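# Hang the lantern on the rail by its red wire

## Task

Suspend the lantern from the rail using its red wire so that it hangs freely without touching the table.

## Robot and tools

Robot: two arms, left_arm and right_arm, each ending in a two-finger gripper. Base positions in the scene frame: left_arm (+0.053, +0.456, 0) m, right_arm (-0.065, -0.317, 0) m, neither rotated. Scene frame: origin at table-top height midway between the nominal bases, +z up, +x out over the table, left_arm on the +y side. Arm names do not match image sides.

Frames: each arm reports its hand pose, Hand target and wrist-camera pose in its own base frame. Because the bases are unrotated, those axes run parallel to the scene axes, but the origins differ. The table and fixed cameras use the scene frame. Rotation offsets turn the gripper about its Hand target position. Reported positions can be a few centimetres off, more at long reach.

Gripper geometry: the fingers point along the gripper's +z and open and close along its y. end_effector_position is the point between the pads when they are closed. The fingertips extend about 19 mm past it when closed and 6 mm when fully open. A block sticks out about 10 cm toward the gripper's +x and turns with it.

execute_actions(actions, cameras). actions is a list of actions. Each action is a table of up to 15 rows, one row per 1/30 s step. A shorter table repeats its last row to fill 15 steps. Every row has 18 numbers in [-1, 1], always for both arms: left dx, dy, dz, rx, ry, rz, gripper position, force_limit, speed, then the same nine for the right arm.
- Pose numbers are offsets, not poses. They count from the arm's Hand target at the start of that action, along its base axes, and every row counts from that same start. 1.0 = 0.6 m or 180 degrees. rx, ry, rz together form one rotation vector.
- Sending the same offset again moves the arm further. All six zeros re-command the current Hand target.
- Gripper numbers are absolute commands: position +1 is 85 mm open, about -0.8 brings the pads together, and -1 closes until blocked.
- Finger speed is about 20 mm/s at -1, 85 at 0 and 150 at +1. force_limit and speed together set the grip force, roughly 30 to 245 N per pad; a fast close from well open grips hardest.
- force_limit and speed both start at +1. To leave a gripper as it is, resend its last three numbers; a 0 counts as a command.
- Images come back only when actions is empty or cameras names them. cameras takes names or ["all"].

move(target, speed, blend, stop_force, zero, blocking, cameras) drives each gripper in a straight line.
- target is one 18-number row, or a list of up to 15 rows. Every row is an offset from the Hand targets at the move's start, never from the previous row. Use the same finger numbers in every row.
- speed: m/s, 0.002 to 1, default 0.25. Turning is limited to twice that value in rad/s. Give one value, or one per target.
- blend: metres by which corners are rounded; 0, the default, stops at each target.
- stop_force: 12 to 80 N, one value for both arms. It ends an arm's path when the estimated push against its motion reaches that level. Use it only slowly, without turning the gripper, and leave it out when backing off a contact.
- zero (default true) resets the force baseline before the move.
- blocking=false returns after about 0.5 s while the move continues; it cannot be combined with stop_force.
- A move runs at most 10 s and does not avoid obstacles or the other arm. The result adds a move: line, for example done, off_target, moving, held or fault; limits=paced or limits=held show clipping or withheld steps.

Other tools:
- wait(seconds 0 to 10) lets time pass while each arm holds its last command.
- stop brakes a running move; the fingers keep moving.
- zoom_image(camera, region [x0, y0, x1, y1] in pixels) enlarges part of the newest image, at most 504 x 504. Cameras: cam_high, cam_low, cam_pegs, cam_rail, cam_left_wrist, cam_right_wrist, each 672x504.
- finished_scene(scene) ends the current scene, given by its number, and cannot be undone.

Control: each step, the command is clipped to within 70 mm and 16 degrees of the measured pose. Hand target is the last command after that clip, and the next offsets count from it. A gripper may settle short of its target; send the missing distance as an offset. Joint ranges in rad: waist ±3.491, shoulder ±3.140, elbow -1.187 to 4.328, forearm roll ±3.316, wrist pitch ±3.140, wrist roll ±3.927.

Results:
- end_effector_position (m) and end_effector_quat_wxyz, in the arm's base frame.
- Hand target, and Tool commands (the tool commands currently in force).
- position_measured in counts, not linear: 3 = fully open, 78 ≈ 60 mm, 130 ≈ 40 mm, 180 ≈ 20 mm, 230 = pads touching.
- object_status: 0 moving, 1 blocked while opening, 2 blocked while closing (a real grip), 3 at the requested position or pads met.
- Joint velocities can read within noise.
- Flange force is a noisy estimate along the gripper axes and includes held weight.
- Step readings appear for execute_actions calls only; MOTOR HOT warns of heating.

Gripping: send position -1, keep it, and confirm status 2. New force or speed values take effect only after the position changes by at least 0.01. To grip more gently, open first.

Avoid:
- Letting the lantern or any part fall, or leaving anything off the table; that fails the task.
- Dropping parts, releasing moving parts, or swinging loads fast.
- Hitting fixed or heavy things hard, or gripping hard on something still supported.
- Any contact between the arms, including one gripper closing on the other's fingers.
- Pushing past firm contact. Arms are stiff: 150 N on an arm, or joint torque over its limit (152 N m for waist, shoulder and elbow; 38 N m for the wrist joints), halts that arm for 10 s. Overheating halts it for 30 to 60 s.

Loose objects may occasionally be nudged by outside pushes. Camera calibrations are listed per camera (K, distortion, world-to-camera transform); fixed cameras may have moved by up to about 2.3 degrees and 9 mm.

Each tool is called after "Call:" by a JSON object that holds its "fn" and its "kwargs".

## Session

Call:
{"fn": "execute_actions", "kwargs": {"actions": []}}

Scene clock: 0.00 s.
left_arm: end_effector_position=(+0.6483, -0.0536, +0.1413) position_measured=3 object_status=3 end_effector_quat_wxyz=(-0.053, -0.663, +0.746, +0.035) | right_arm: end_effector_position=(+0.6685, -0.0639, +0.1159) position_measured=3 object_status=3 end_effector_quat_wxyz=(-0.075, +0.385, +0.919, +0.045)
Joint positions: left_arm=[0.12 0.658 0.522 0.003 -1.562 1.334] | right_arm=[0.03 0.725 0.609 -0.144 -1.554 -0.813]
Joint velocities: within noise
Flange force (N): no reading
Hand target: left_arm +0.6483, -0.0536, +0.1413; -0.053, -0.663, +0.746, +0.035 | right_arm +0.6685, -0.0639, +0.1159; -0.075, +0.385, +0.919, +0.045
Tool commands: left_gripper/position=+1.0 left_gripper/force_limit=+1.0 left_gripper/speed=+1.0 right_gripper/position=+1.0 right_gripper/force_limit=+1.0 right_gripper/speed=+1.0

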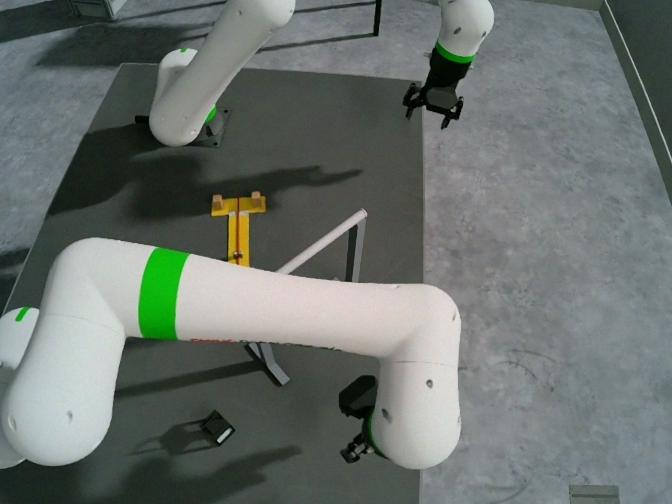

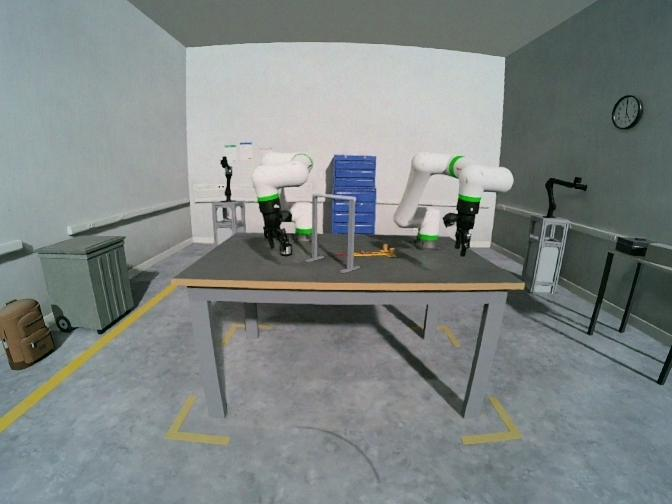

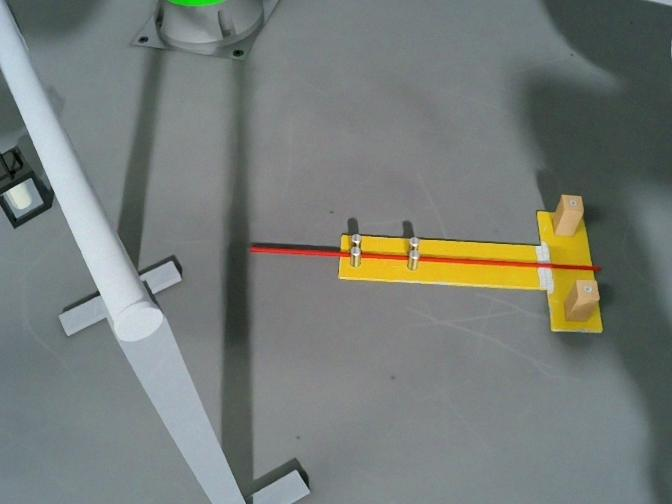

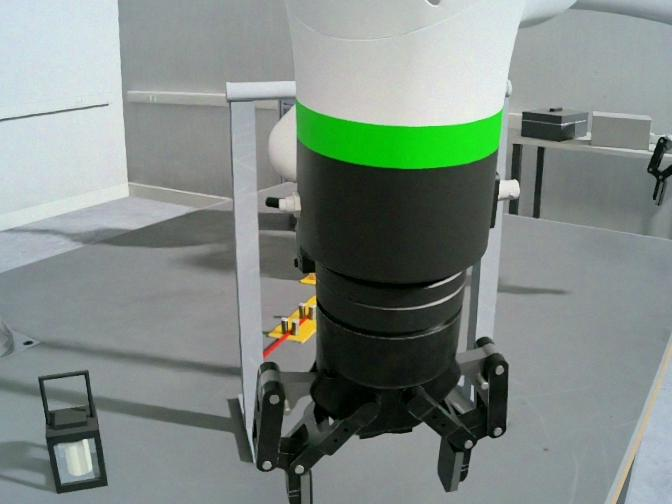

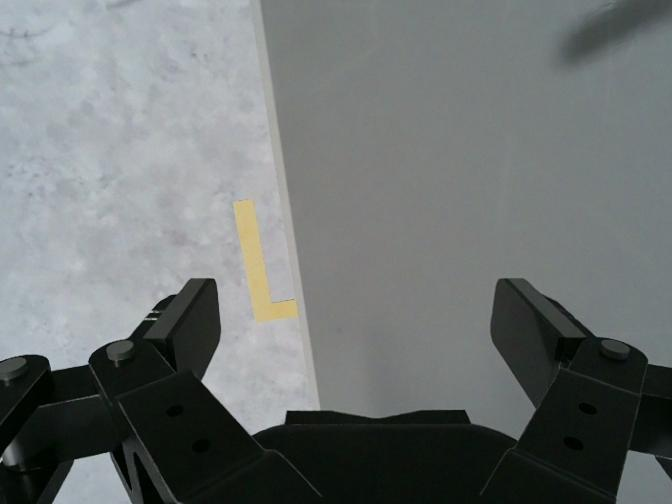

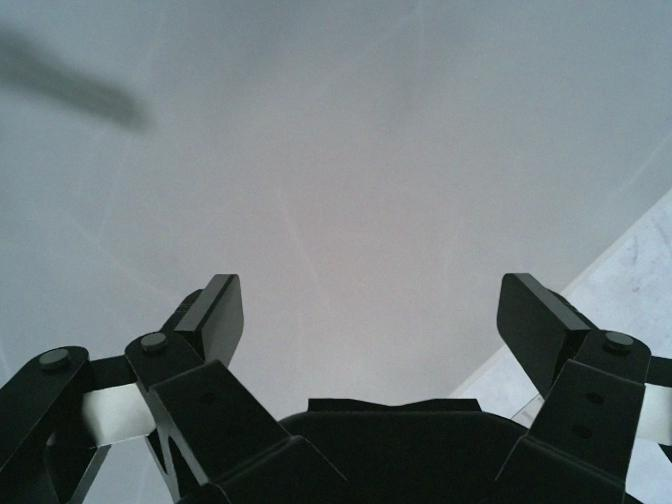

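Call:
{"fn": "zoom_image", "kwargs": {"camera": "cam_pegs", "region": [240, 180, 440, 330]}}

Call:
{"fn": "zoom_image", "kwargs": {"camera": "cam_pegs", "region": [440, 170, 640, 350]}}

Call:
{"fn": "zoom_image", "kwargs": {"camera": "cam_rail", "region": [20, 350, 140, 504]}}

Call:
{"fn": "zoom_image", "kwargs": {"camera": "cam_rail", "region": [230, 260, 340, 370]}}

Call:
{"fn": "zoom_image", "kwargs": {"camera": "cam_low", "region": [240, 170, 500, 300]}}

Scaled by 2.520 from the camera's 672x504 image, which has a finer 960x720 frame.

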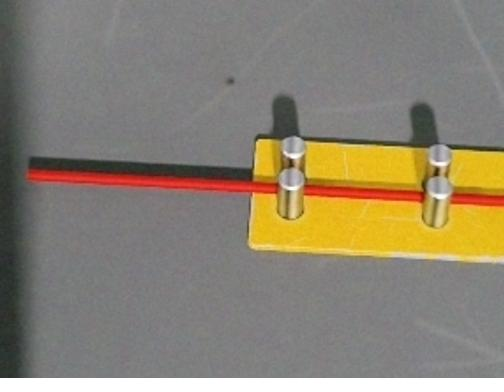

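Scaled by 2.520 from the camera's 672x504 image, which has a finer 960x720 frame.

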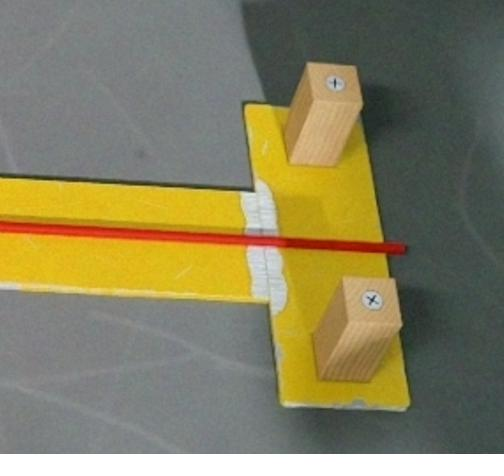

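Scaled by 3.273 from the camera's 672x504 image, which has a finer 960x720 frame.

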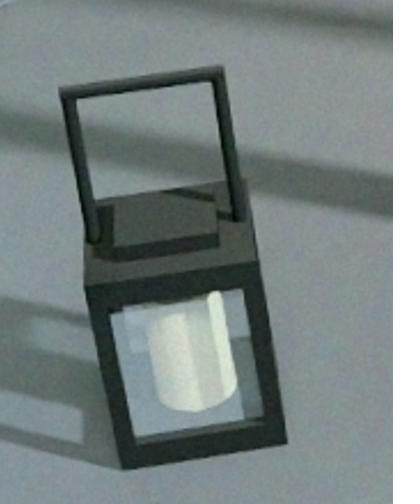

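Scaled by 4.582 from the camera's 672x504 image, which has a finer 960x720 frame.

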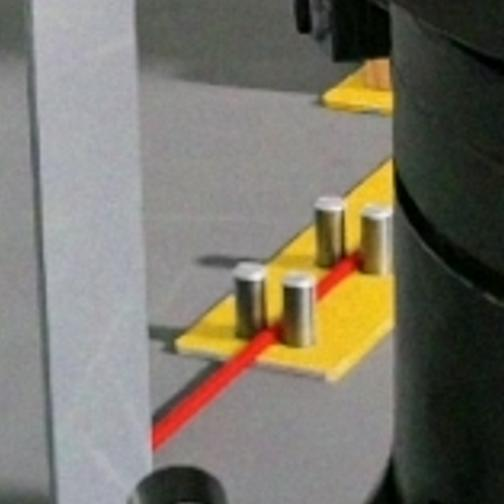

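Scaled by 1.938 from the camera's 672x504 image, which has a finer 960x720 frame.

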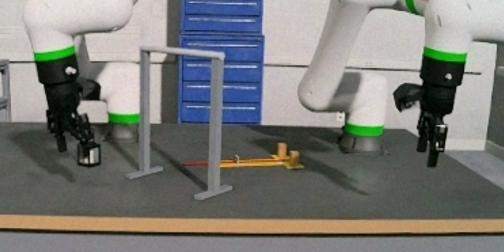

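Call:
{"fn": "move", "kwargs": {"target": [-0.76,-0.487,0.18,0.0119,-0.0389,0.0985,1,1,1,-0.6,-0.067,0.39,0,0,0,1,1,1], "cameras": ["all"]}}

Scene clock: 9.13 s.
left_arm: end_effector_position=(+0.1923, -0.3458, +0.2492) position_measured=3 object_status=3 end_effector_quat_wxyz=(+0.000, +0.772, -0.636, +0.000) | right_arm: end_effector_position=(+0.3085, -0.1041, +0.3499) position_measured=3 object_status=3 end_effector_quat_wxyz=(-0.075, +0.385, +0.919, +0.045)
Joint positions: left_arm=[-0.728 -0.135 -0.205 0 -1.502 2.492] | right_arm=[-0.056 -0.188 0.018 -0.142 -1.885 -0.774]
Flange force (N): left_arm=[-6.3 3.1 2.1] | right_arm=[-2.8 7.8 -7.1]
Hand target: left_arm +0.1923, -0.3458, +0.2493; +0.000, +0.772, -0.636, +0.000 | right_arm +0.3085, -0.1041, +0.3499; -0.075, +0.385, +0.919, +0.045
Off the commanded pose: left_arm 0.000 m, 0 deg | right_arm 0.000 m, 0 deg.
move: done
camera_calibration:
cam_left_wrist: T_world_to_cam=[[-0.981052, -0.193626, 0.00675954, 0.129004], [-0.180834, 0.927644, 0.326766, 0.29561], [-0.0695409, 0.319352, -0.945081, 0.48961], [0, 0, 0, 1]] pos_world=[0.214064, -0.4056, 0.365254]
cam_right_wrist: T_world_to_cam=[[0.718738, 0.695198, 0.0107564, -0.1426], [0.680961, -0.706974, 0.190997, -0.335284], [0.140385, -0.129952, -0.981532, 0.409567], [0, 0, 0, 1]] pos_world=[0.27331, -0.0846772, 0.467575]

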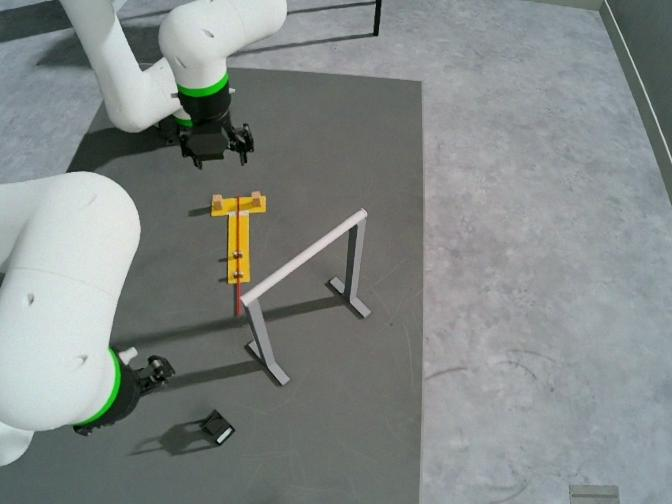

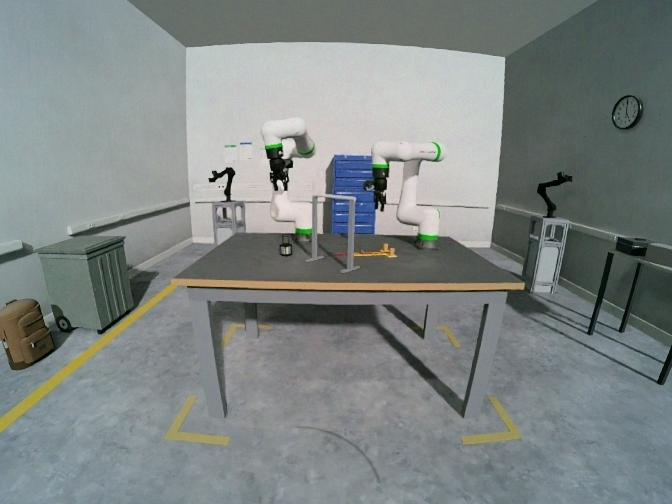

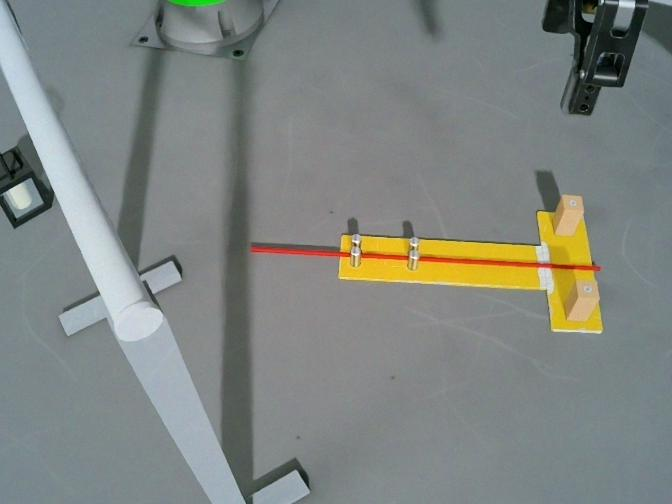

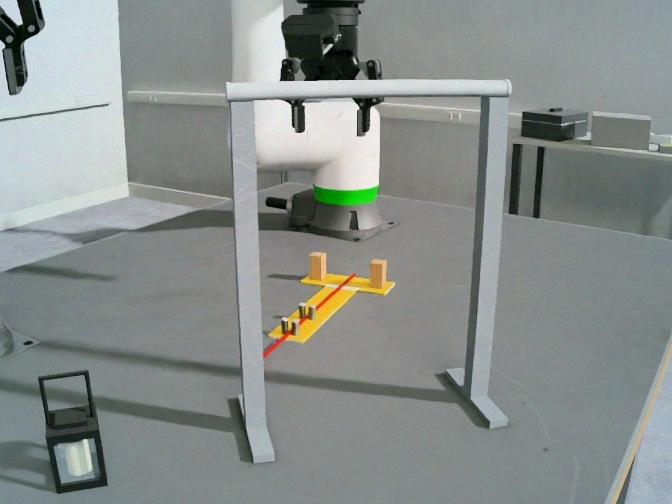

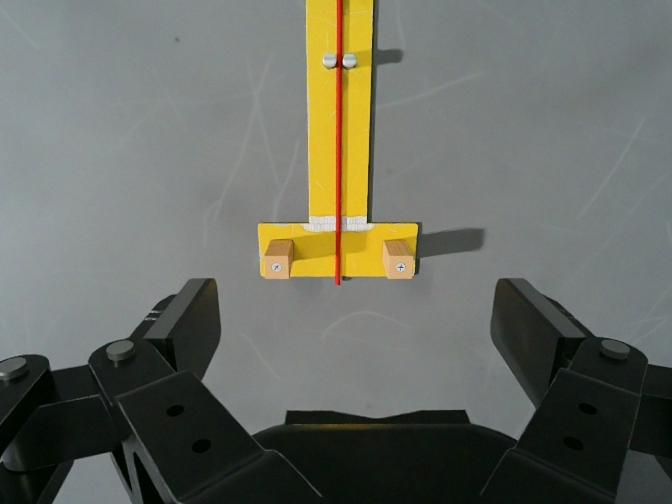

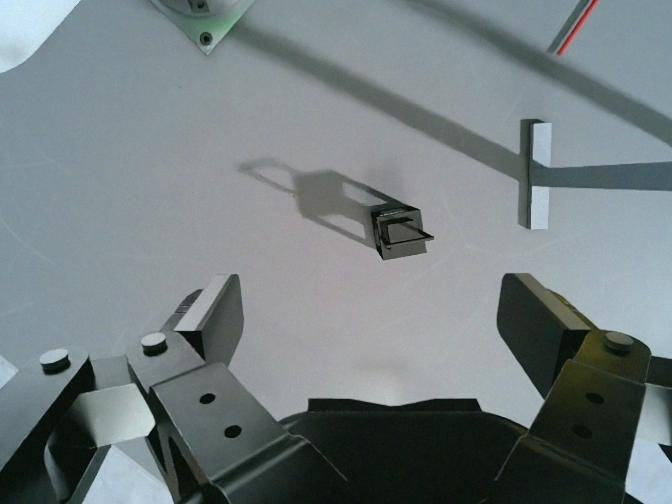

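Call:
{"fn": "move", "kwargs": {"target": [[0,0.35,0.1,0,0,0,1,1,1,-0.0725,0.452,-0.167,-0.0533,-0.019,-0.186,-1,-1,0],[0,0.35,0.1,0,0,0,1,1,1,0.1275,0.572,-0.383,-0.0533,-0.019,-0.186,-1,-1,0]], "cameras": ["all"]}}

Scene clock: 15.40 s.
left_arm: end_effector_position=(+0.1923, -0.1358, +0.3093) position_measured=3 object_status=3 end_effector_quat_wxyz=(+0.000, +0.772, -0.636, +0.000) | right_arm: end_effector_position=(+0.3849, +0.2391, +0.1201) position_measured=232 object_status=3 end_effector_quat_wxyz=(+0.001, +0.636, +0.772, +0.000)
Joint positions: left_arm=[-0.029 -0.577 -0.359 0 -1.789 1.793] | right_arm=[0.848 0.086 -0.298 0.001 -1.186 -2.227]
Flange force (N): left_arm=[1.4 5.9 3.6] | right_arm=[7.3 8.1 -1.1]
Hand target: left_arm +0.1923, -0.1358, +0.3093; +0.000, +0.772, -0.636, +0.000 | right_arm +0.3850, +0.2391, +0.1201; +0.001, +0.636, +0.772, +0.000
Off the commanded pose: left_arm 0.000 m, 0 deg | right_arm 0.000 m, 0 deg.
move: done
camera_calibration:
cam_left_wrist: T_world_to_cam=[[-0.981053, -0.19362, 0.0067413, 0.169269], [-0.180827, 0.927614, 0.326853, 0.0811551], [-0.0695386, 0.319441, -0.945051, 0.479255], [0, 0, 0, 1]] pos_world=[0.214064, -0.195601, 0.425254]
cam_right_wrist: T_world_to_cam=[[0.983285, 0.18164, -0.0125189, -0.409904], [0.174036, -0.917463, 0.357734, 0.124544], [0.0534932, -0.353933, -0.93374, 0.2992], [0, 0, 0, 1]] pos_world=[0.365372, 0.294617, 0.229689]

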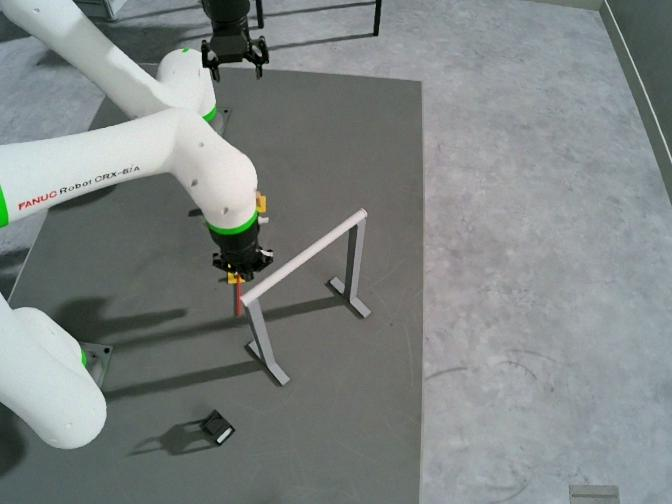

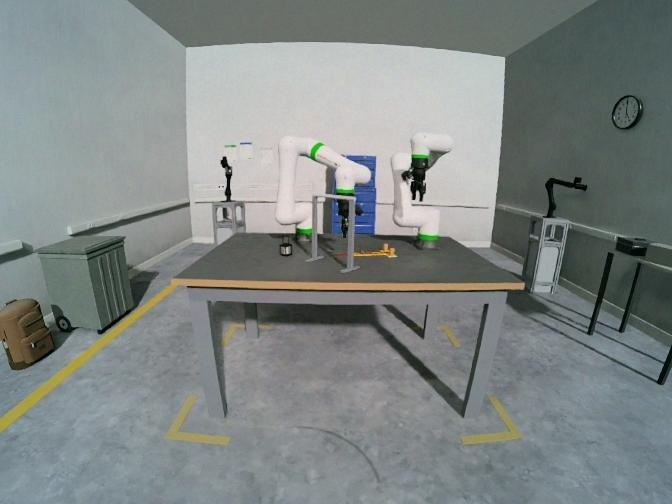

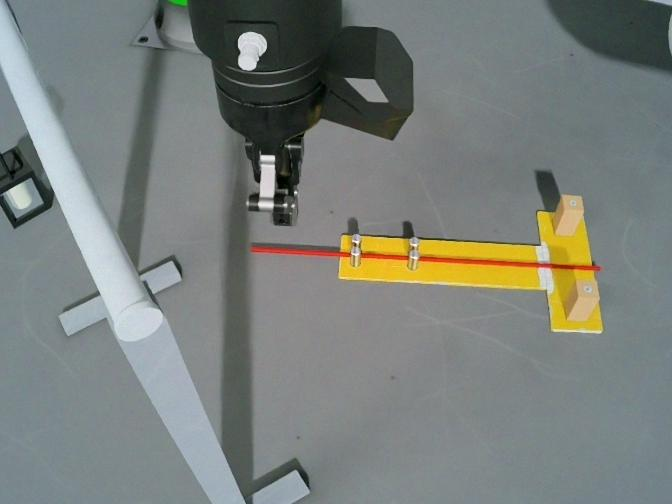

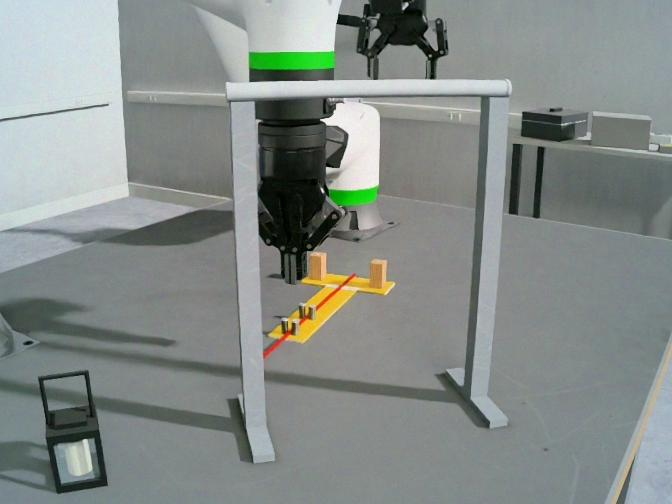

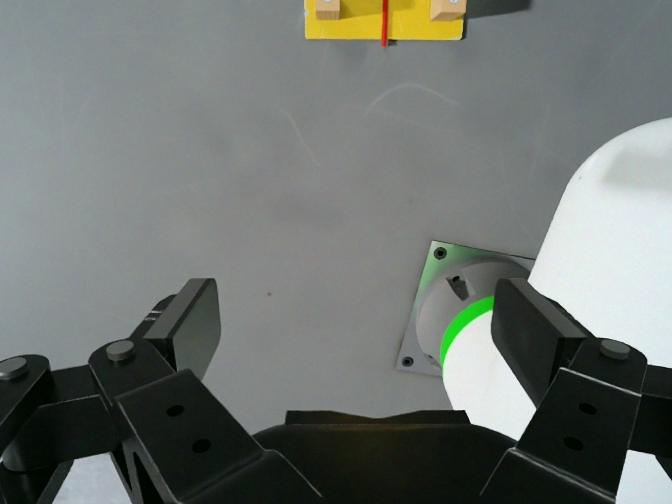

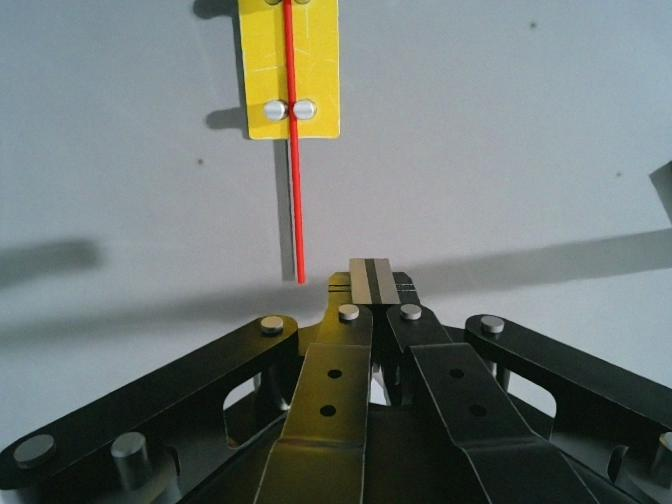

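Call:
{"fn": "move", "kwargs": {"target": [0,0,0,0,0,0,1,1,1,0,0,-0.1567,0,0,0,-1,-1,0], "speed": 0.06, "stop_force": 15, "cameras": ["cam_right_wrist","cam_pegs","cam_rail"]}}

Call:
{"fn": "zoom_image", "kwargs": {"camera": "cam_pegs", "region": [230, 150, 430, 300]}}

Call:
{"fn": "zoom_image", "kwargs": {"camera": "cam_rail", "region": [240, 260, 360, 370]}}

Scene clock: 18.87 s.
left_arm: end_effector_position=(+0.1923, -0.1358, +0.3093) position_measured=3 object_status=3 end_effector_quat_wxyz=(+0.000, +0.772, -0.636, +0.000) | right_arm: end_effector_position=(+0.3850, +0.2391, +0.0261) position_measured=232 object_status=3 end_effector_quat_wxyz=(+0.001, +0.636, +0.772, +0.000)
Joint positions: left_arm=[-0.029 -0.577 -0.359 0 -1.789 1.793] | right_arm=[0.848 0.203 -0.412 0.001 -0.955 -2.227]
Flange force (N): left_arm=[2.2 5.1 3.3] | right_arm=[7.3 7.4 -0.2]
Hand target: left_arm +0.1923, -0.1358, +0.3093; +0.000, +0.772, -0.636, +0.000 | right_arm +0.3850, +0.2391, +0.0261; +0.001, +0.636, +0.772, +0.000
Off the commanded pose: left_arm 0.000 m, 0 deg | right_arm 0.000 m, 0 deg.
move: done
camera_calibration:
cam_right_wrist: T_world_to_cam=[[0.983291, 0.181605, -0.0126106, -0.41106], [0.174036, -0.917469, 0.357717, 0.158175], [0.0533935, -0.353935, -0.933745, 0.211466], [0, 0, 0, 1]] pos_world=[0.365372, 0.294617, 0.135689]
Images, in order (width x height): cam_pegs 672x504, cam_rail 672x504, cam_right_wrist 672x504.

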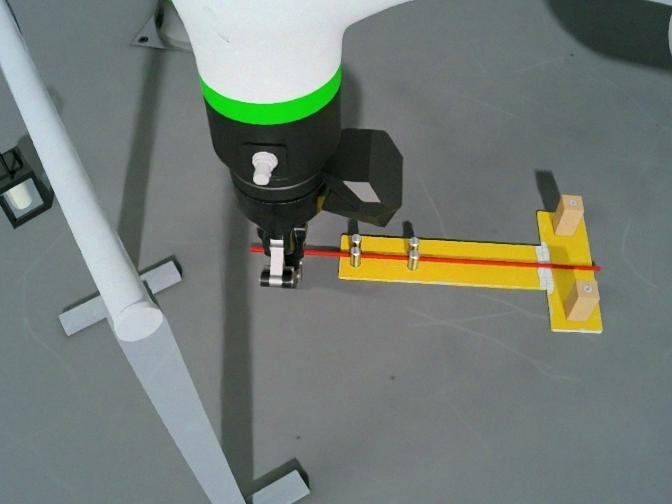

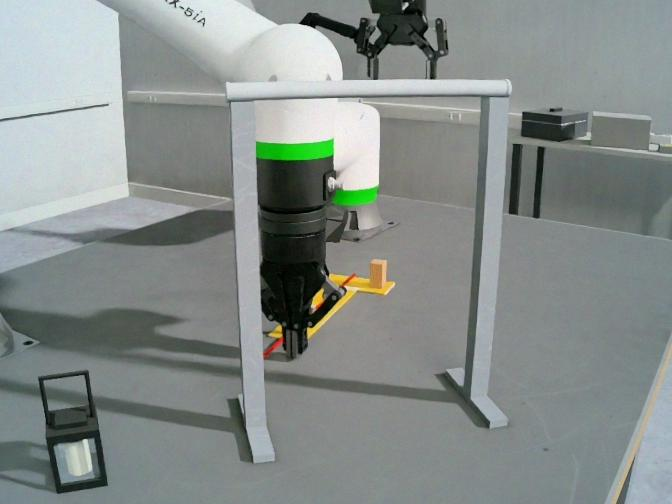

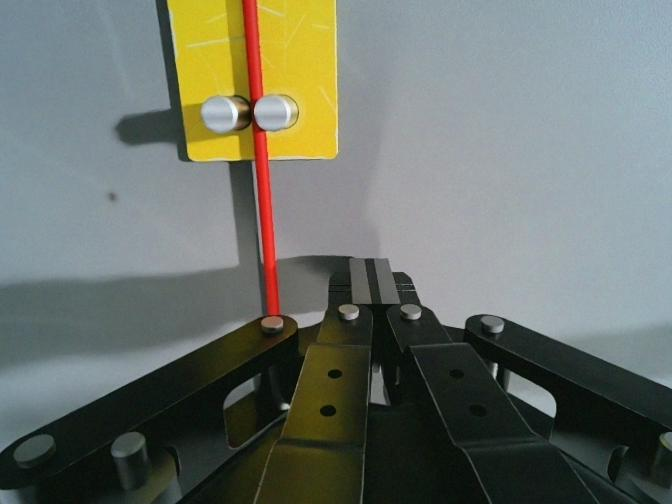

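Scaled by 2.520 from the camera's 672x504 image, which has a finer 960x720 frame.

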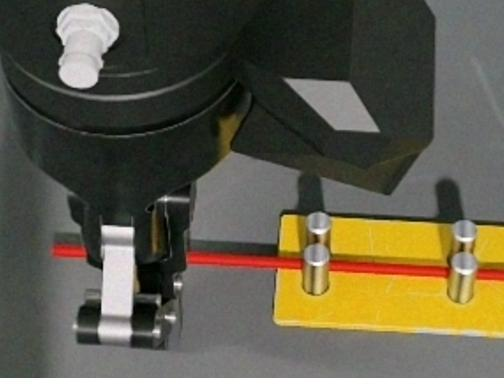

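Scaled by 4.200 from the camera's 672x504 image, which has a finer 960x720 frame.

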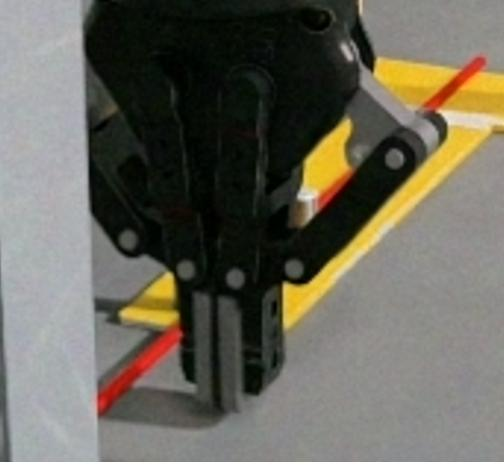

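Call:
{"fn": "move", "kwargs": {"target": [[0,0,0,0,0,0,1,1,1,-0.0305,-0.0035,0,0,0,0,-1,-1,0],[0,0,0,0,0,0,1,1,1,-0.0793,-0.02,0,0,0,-0.1667,-1,-1,0],[0,0,0,0,0,0,1,1,1,-0.1297,-0.01,0,0,0,-0.333,-1,-1,0],[0,0,0,0,0,0,1,1,1,-0.1683,0.024,0,0,0,-0.5,-1,-1,0]], "speed": 0.15, "blend": 0.01, "cameras": ["cam_right_wrist","cam_pegs","cam_rail"]}}

Scene clock: 26.37 s.
left_arm: end_effector_position=(+0.1923, -0.1358, +0.3093) position_measured=3 object_status=3 end_effector_quat_wxyz=(+0.000, +0.772, -0.636, +0.000) | right_arm: end_effector_position=(+0.2845, +0.2532, +0.0260) position_measured=232 object_status=3 end_effector_quat_wxyz=(-0.013, +0.994, +0.110, -0.018)
Joint positions: left_arm=[-0.029 -0.577 -0.359 0 -1.789 1.793] | right_arm=[1.037 0.043 -0.58 -0.054 -0.949 -3.927]
Flange force (N): left_arm=[0.1 5.2 3.2] | right_arm=[5.9 -7.3 0.3]
Hand target: left_arm +0.1923, -0.1358, +0.3093; +0.000, +0.772, -0.636, +0.000 | right_arm +0.2840, +0.2535, +0.0261; +0.001, +0.995, +0.096, +0.000
Off the commanded pose: left_arm 0.000 m, 0 deg | right_arm 0.001 m, 3 deg.
joint sent to its limit (right arm) — joint 6 (wrist roll), lower limit. The joint targets are off in orientation, not in position.
move: off_target (right_arm); blend cut to 0.0092 m at target 1
camera_calibration:
cam_right_wrist: T_world_to_cam=[[0.208424, -0.977065, -0.0436269, 0.199768], [-0.898161, -0.208867, 0.386887, 0.313447], [-0.387126, -0.0414524, -0.921095, 0.267634], [0, 0, 0, 1]] pos_world=[0.343498, 0.271749, 0.133963]
Images, in order (width x height): cam_pegs 672x504, cam_rail 672x504, cam_right_wrist 672x504.

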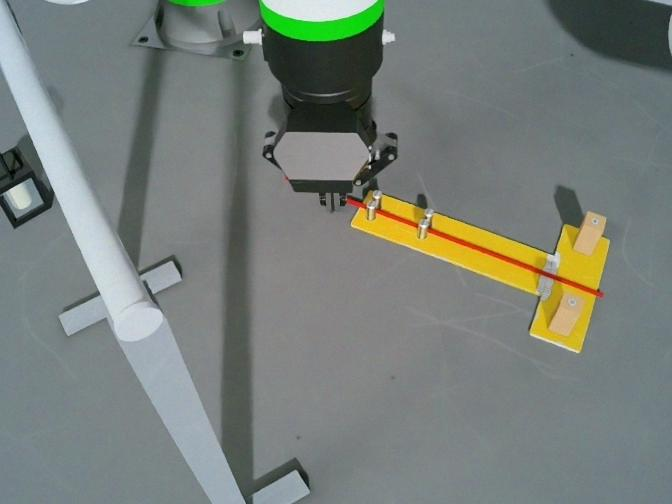

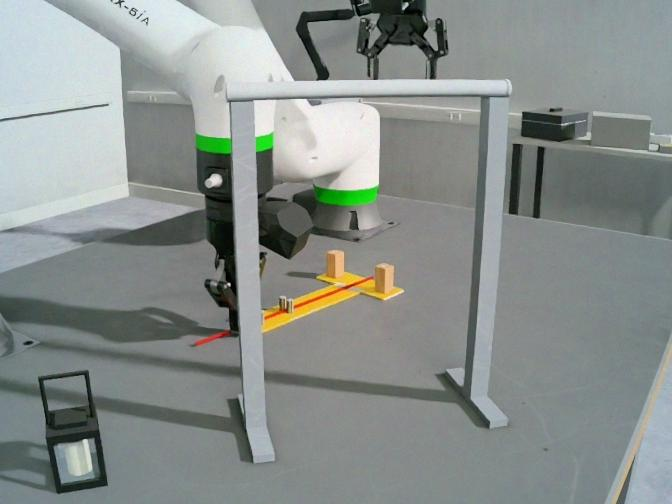

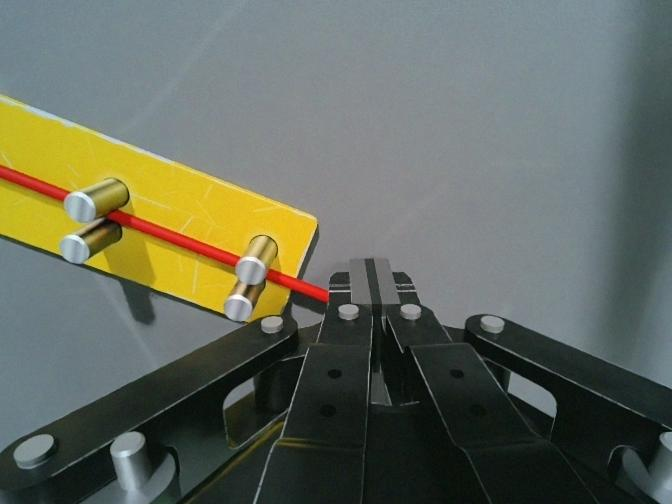

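Call:
{"fn": "move", "kwargs": {"target": [0,-0.12,0,0,0,0,1,1,1,-0.1583,-0.04,0.0,0,0,-0.3,-1,-1,0], "cameras": ["cam_left_wrist","cam_pegs","cam_right_wrist"]}}

Scene clock: 30.87 s.
left_arm: end_effector_position=(+0.1923, -0.2078, +0.3093) position_measured=3 object_status=3 end_effector_quat_wxyz=(+0.000, +0.772, -0.636, +0.000) | right_arm: end_effector_position=(+0.1895, +0.2291, +0.0255) position_measured=232 object_status=3 end_effector_quat_wxyz=(-0.209, +0.936, -0.223, -0.174)
Joint positions: left_arm=[-0.347 -0.437 -0.285 0 -1.723 2.111] | right_arm=[0.689 -0.16 -0.726 -0.661 -0.98 -3.927]
Flange force (N): left_arm=[-1.2 4.9 2.9] | right_arm=[7.3 -9.4 4.4]
Hand target: left_arm +0.1923, -0.2078, +0.3093; +0.000, +0.772, -0.636, +0.000 | right_arm +0.1890, +0.2295, +0.0261; -0.115, +0.945, -0.291, -0.096
Off the commanded pose: left_arm 0.000 m, 0 deg | right_arm 0.001 m, 35 deg; orientation clipped.
joint sent to its limit (right arm) — joint 6 (wrist roll), lower limit. The joint targets are off in orientation, not in position.
move: off_target (right_arm); limits=paced
camera_calibration:
cam_left_wrist: T_world_to_cam=[[-0.981053, -0.19362, 0.0067413, 0.155329], [-0.180827, 0.927614, 0.326853, 0.147943], [-0.0695386, 0.319441, -0.945051, 0.502255], [0, 0, 0, 1]] pos_world=[0.214064, -0.267601, 0.425254]
cam_right_wrist: T_world_to_cam=[[-0.500459, -0.803837, -0.321538, 0.29773], [-0.700196, 0.157375, 0.69639, 0.094022], [-0.509182, 0.573655, -0.641603, 0.104479], [0, 0, 0, 1]] pos_world=[0.268034, 0.164595, 0.0972898]
Images, in order (width x height): cam_pegs 672x504, cam_left_wrist 672x504, cam_right_wrist 672x504.

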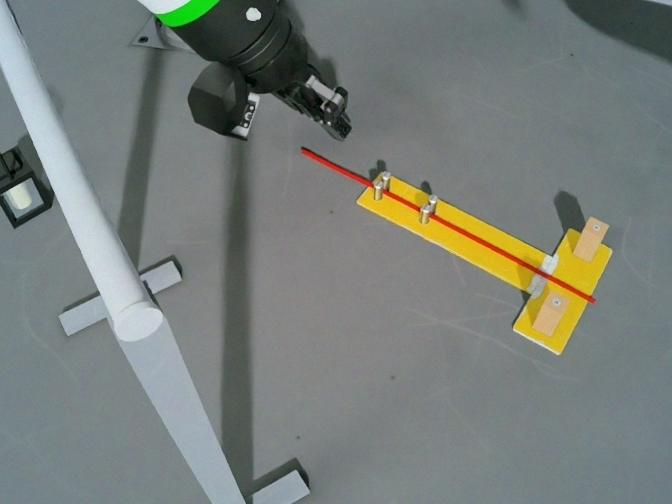

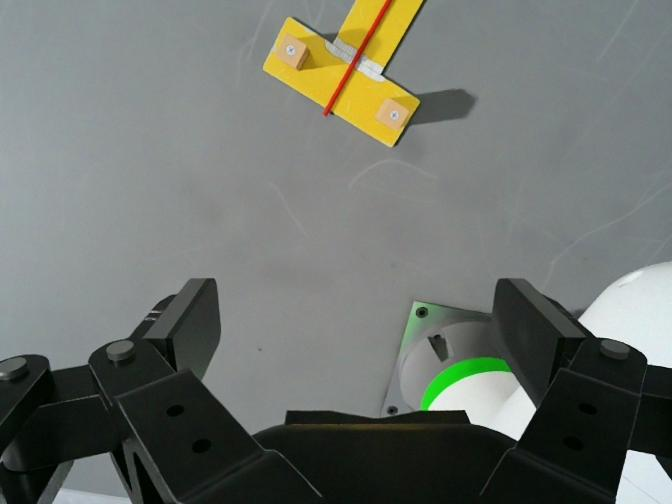

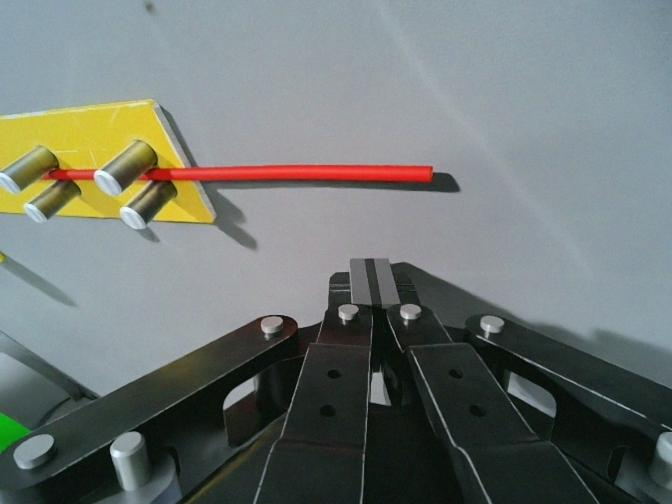

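Call:
{"fn": "move", "kwargs": {"target": [[0,0,0,0,0,0,0.15,1,1,0,0,0.14,0,0,0,-0.165,-1,0],[0.102,-0.157,-0.315,0,0,-0.667,0.15,1,1,0.072,0.017,0.14,-0.0278,-0.1066,0.578,-0.165,-1,0]], "cameras": ["cam_left_wrist","cam_pegs","cam_right_wrist"]}}

Scene clock: 41.60 s.
left_arm: end_effector_position=(+0.2535, -0.3020, +0.1203) position_measured=110 object_status=3 end_effector_quat_wxyz=(+0.000, +0.165, +0.986, +0.000) | right_arm: end_effector_position=(+0.2322, +0.2397, +0.1101) position_measured=150 object_status=3 end_effector_quat_wxyz=(+0.000, +0.815, +0.579, -0.001)
Joint positions: left_arm=[-0.537 -0.064 -0.449 0 -1.186 0.205] | right_arm=[1.201 -0.222 -0.609 -0.001 -1.185 -3.107]
Flange force (N): left_arm=[6.6 0.4 -0.5] | right_arm=[10.1 -2.4 -1.4]
Hand target: left_arm +0.2535, -0.3020, +0.1203; +0.000, +0.165, +0.986, +0.000 | right_arm +0.2322, +0.2397, +0.1101; +0.000, +0.815, +0.579, -0.001
Off the commanded pose: left_arm 0.000 m, 0 deg | right_arm 0.000 m, 0 deg.
move: done; limits=paced
camera_calibration:
cam_left_wrist: T_world_to_cam=[[0.323805, 0.9461, 0.00676621, 0.21193], [0.893457, -0.308125, 0.326791, -0.337325], [0.311262, -0.0997714, -0.945072, 0.134861], [0, 0, 0, 1]] pos_world=[0.190784, -0.29099, 0.236254]
cam_right_wrist: T_world_to_cam=[[0.94089, -0.3384, -0.0145312, -0.1252], [-0.311071, -0.880288, 0.358229, 0.258946], [-0.134016, -0.332534, -0.933521, 0.336544], [0, 0, 0, 1]] pos_world=[0.243452, 0.297492, 0.21959]
Images, in order (width x height): cam_pegs 672x504, cam_left_wrist 672x504, cam_right_wrist 672x504.

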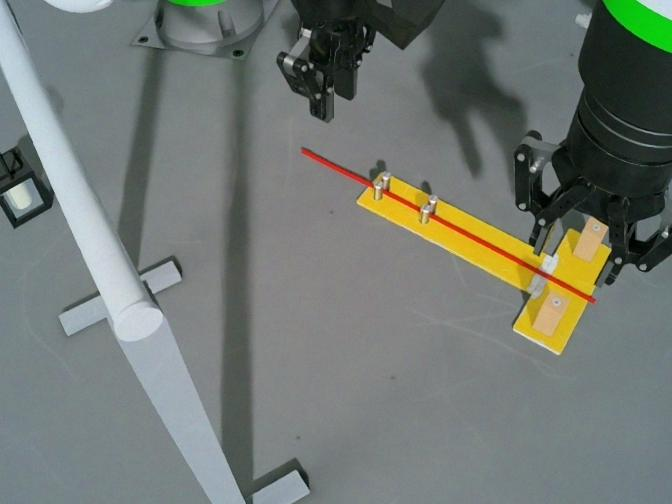

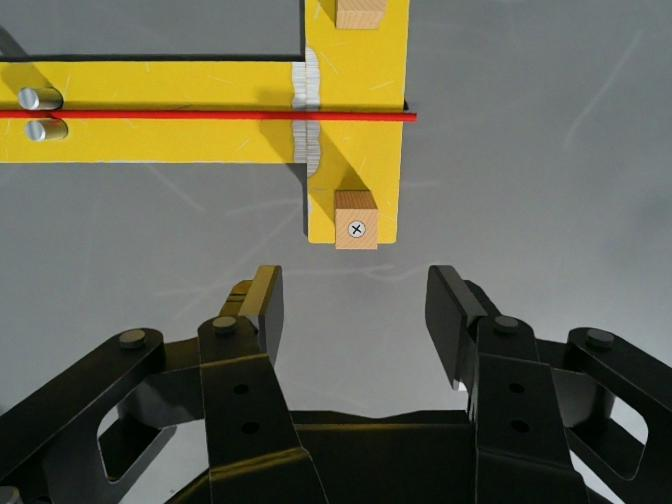

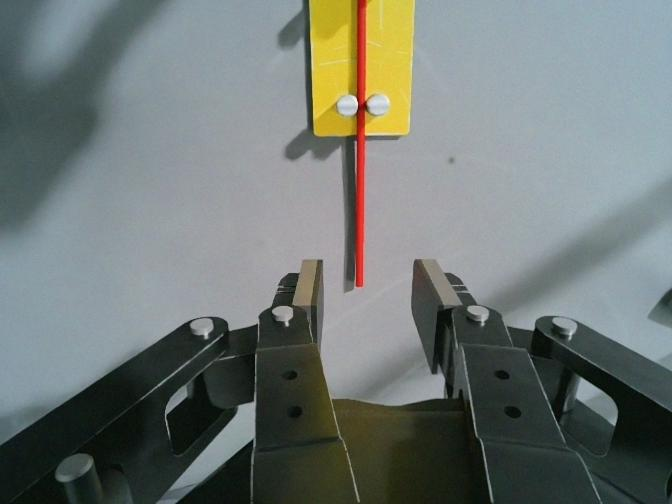

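Call:
{"fn": "move", "kwargs": {"target": [-0.015,0.005,-0.1438,0,0,0,0.15,1,1,0,0,-0.1418,0,0,0,-0.165,-1,0], "speed": 0.07, "stop_force": 15}}

Call:
{"fn": "move", "kwargs": {"target": [0,0,0,0,0,0,-1,0,-1,0,0,0,0,0,0,-1,-0.4,-1], "cameras": ["cam_left_wrist","cam_pegs","cam_right_wrist"]}}

Scene clock: 45.80 s.
left_arm: end_effector_position=(+0.2445, -0.2990, +0.0340) position_measured=110 object_status=3 end_effector_quat_wxyz=(+0.000, +0.165, +0.986, +0.000) | right_arm: end_effector_position=(+0.2322, +0.2397, +0.0250) position_measured=150 object_status=3 end_effector_quat_wxyz=(+0.000, +0.815, +0.579, -0.001)
Joint positions: left_arm=[-0.542 0.031 -0.585 0 -0.955 0.211] | right_arm=[1.201 -0.092 -0.729 -0.001 -0.935 -3.107]
Flange force (N): left_arm=[6.0 0.8 -2.2] | right_arm=[9.7 -0.8 0.1]
Hand target: left_arm +0.2445, -0.2990, +0.0340; +0.000, +0.165, +0.986, +0.000 | right_arm +0.2322, +0.2397, +0.0250; +0.000, +0.815, +0.579, -0.001
Off the commanded pose: left_arm 0.000 m, 0 deg | right_arm 0.000 m, 0 deg.
move: done

Scene clock: 47.60 s.
left_arm: end_effector_position=(+0.2445, -0.2990, +0.0340) position_measured=182 object_status=0 end_effector_quat_wxyz=(+0.000, +0.165, +0.986, +0.000) | right_arm: end_effector_position=(+0.2322, +0.2397, +0.0250) position_measured=225 object_status=2 end_effector_quat_wxyz=(+0.000, +0.815, +0.579, -0.001)
Joint positions: left_arm=[-0.542 0.031 -0.585 0 -0.955 0.211] | right_arm=[1.201 -0.092 -0.729 -0.001 -0.935 -3.107]
Flange force (N): left_arm=[11.8 10.1 -31.4] | right_arm=[9.0 -1.8 -0.3]
Hand target: left_arm +0.2445, -0.2990, +0.0340; +0.000, +0.165, +0.986, +0.000 | right_arm +0.2322, +0.2397, +0.0250; +0.000, +0.815, +0.579, -0.001
Off the commanded pose: left_arm 0.000 m, 0 deg | right_arm 0.000 m, 0 deg.
move: done
camera_calibration:
cam_left_wrist: T_world_to_cam=[[0.323836, 0.94609, 0.00667737, 0.212595], [0.893447, -0.308124, 0.32682, -0.300159], [0.311259, -0.0998703, -0.945063, 0.0563723], [0, 0, 0, 1]] pos_world=[0.181784, -0.28799, 0.149954]
cam_right_wrist: T_world_to_cam=[[0.940902, -0.33837, -0.014443, -0.126459], [-0.311076, -0.880298, 0.3582, 0.289404], [-0.133918, -0.332538, -0.933533, 0.257174], [0, 0, 0, 1]] pos_world=[0.243453, 0.297492, 0.13459]
Images, in order (width x height): cam_pegs 672x504, cam_left_wrist 672x504, cam_right_wrist 672x504.

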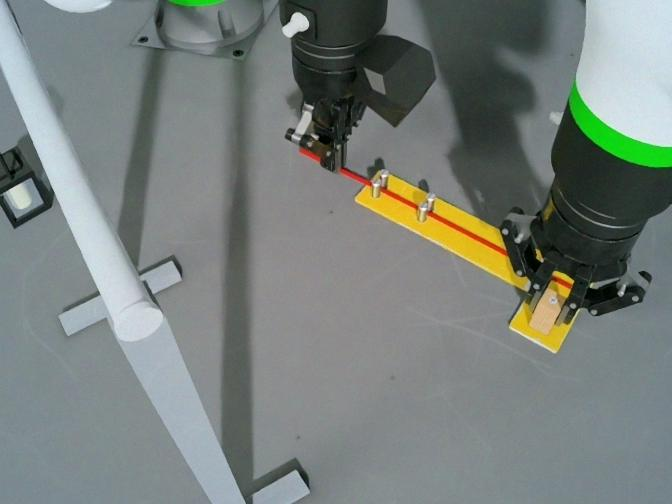

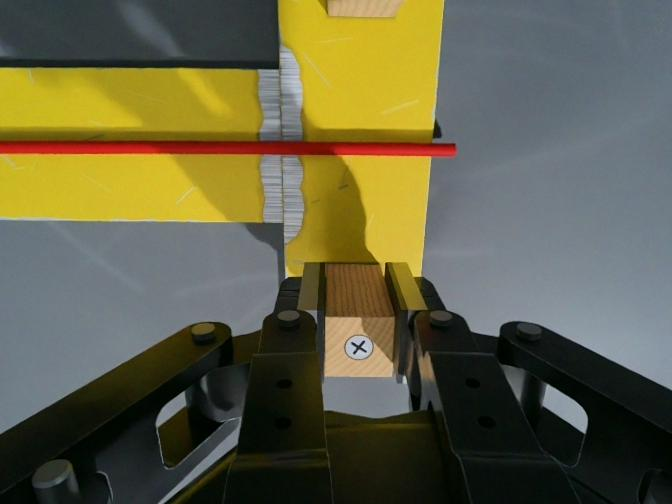

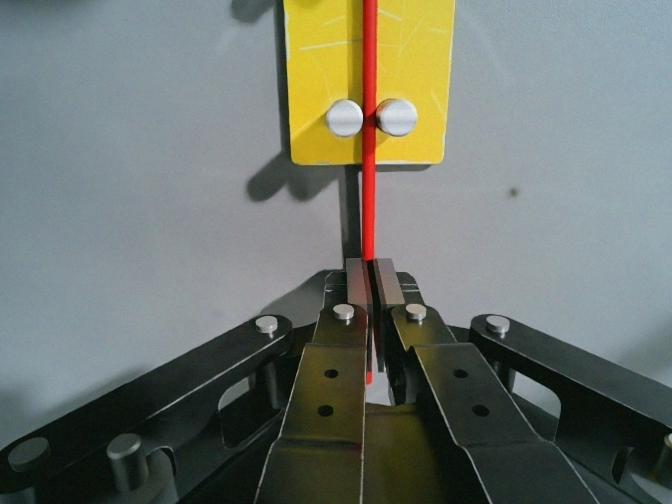

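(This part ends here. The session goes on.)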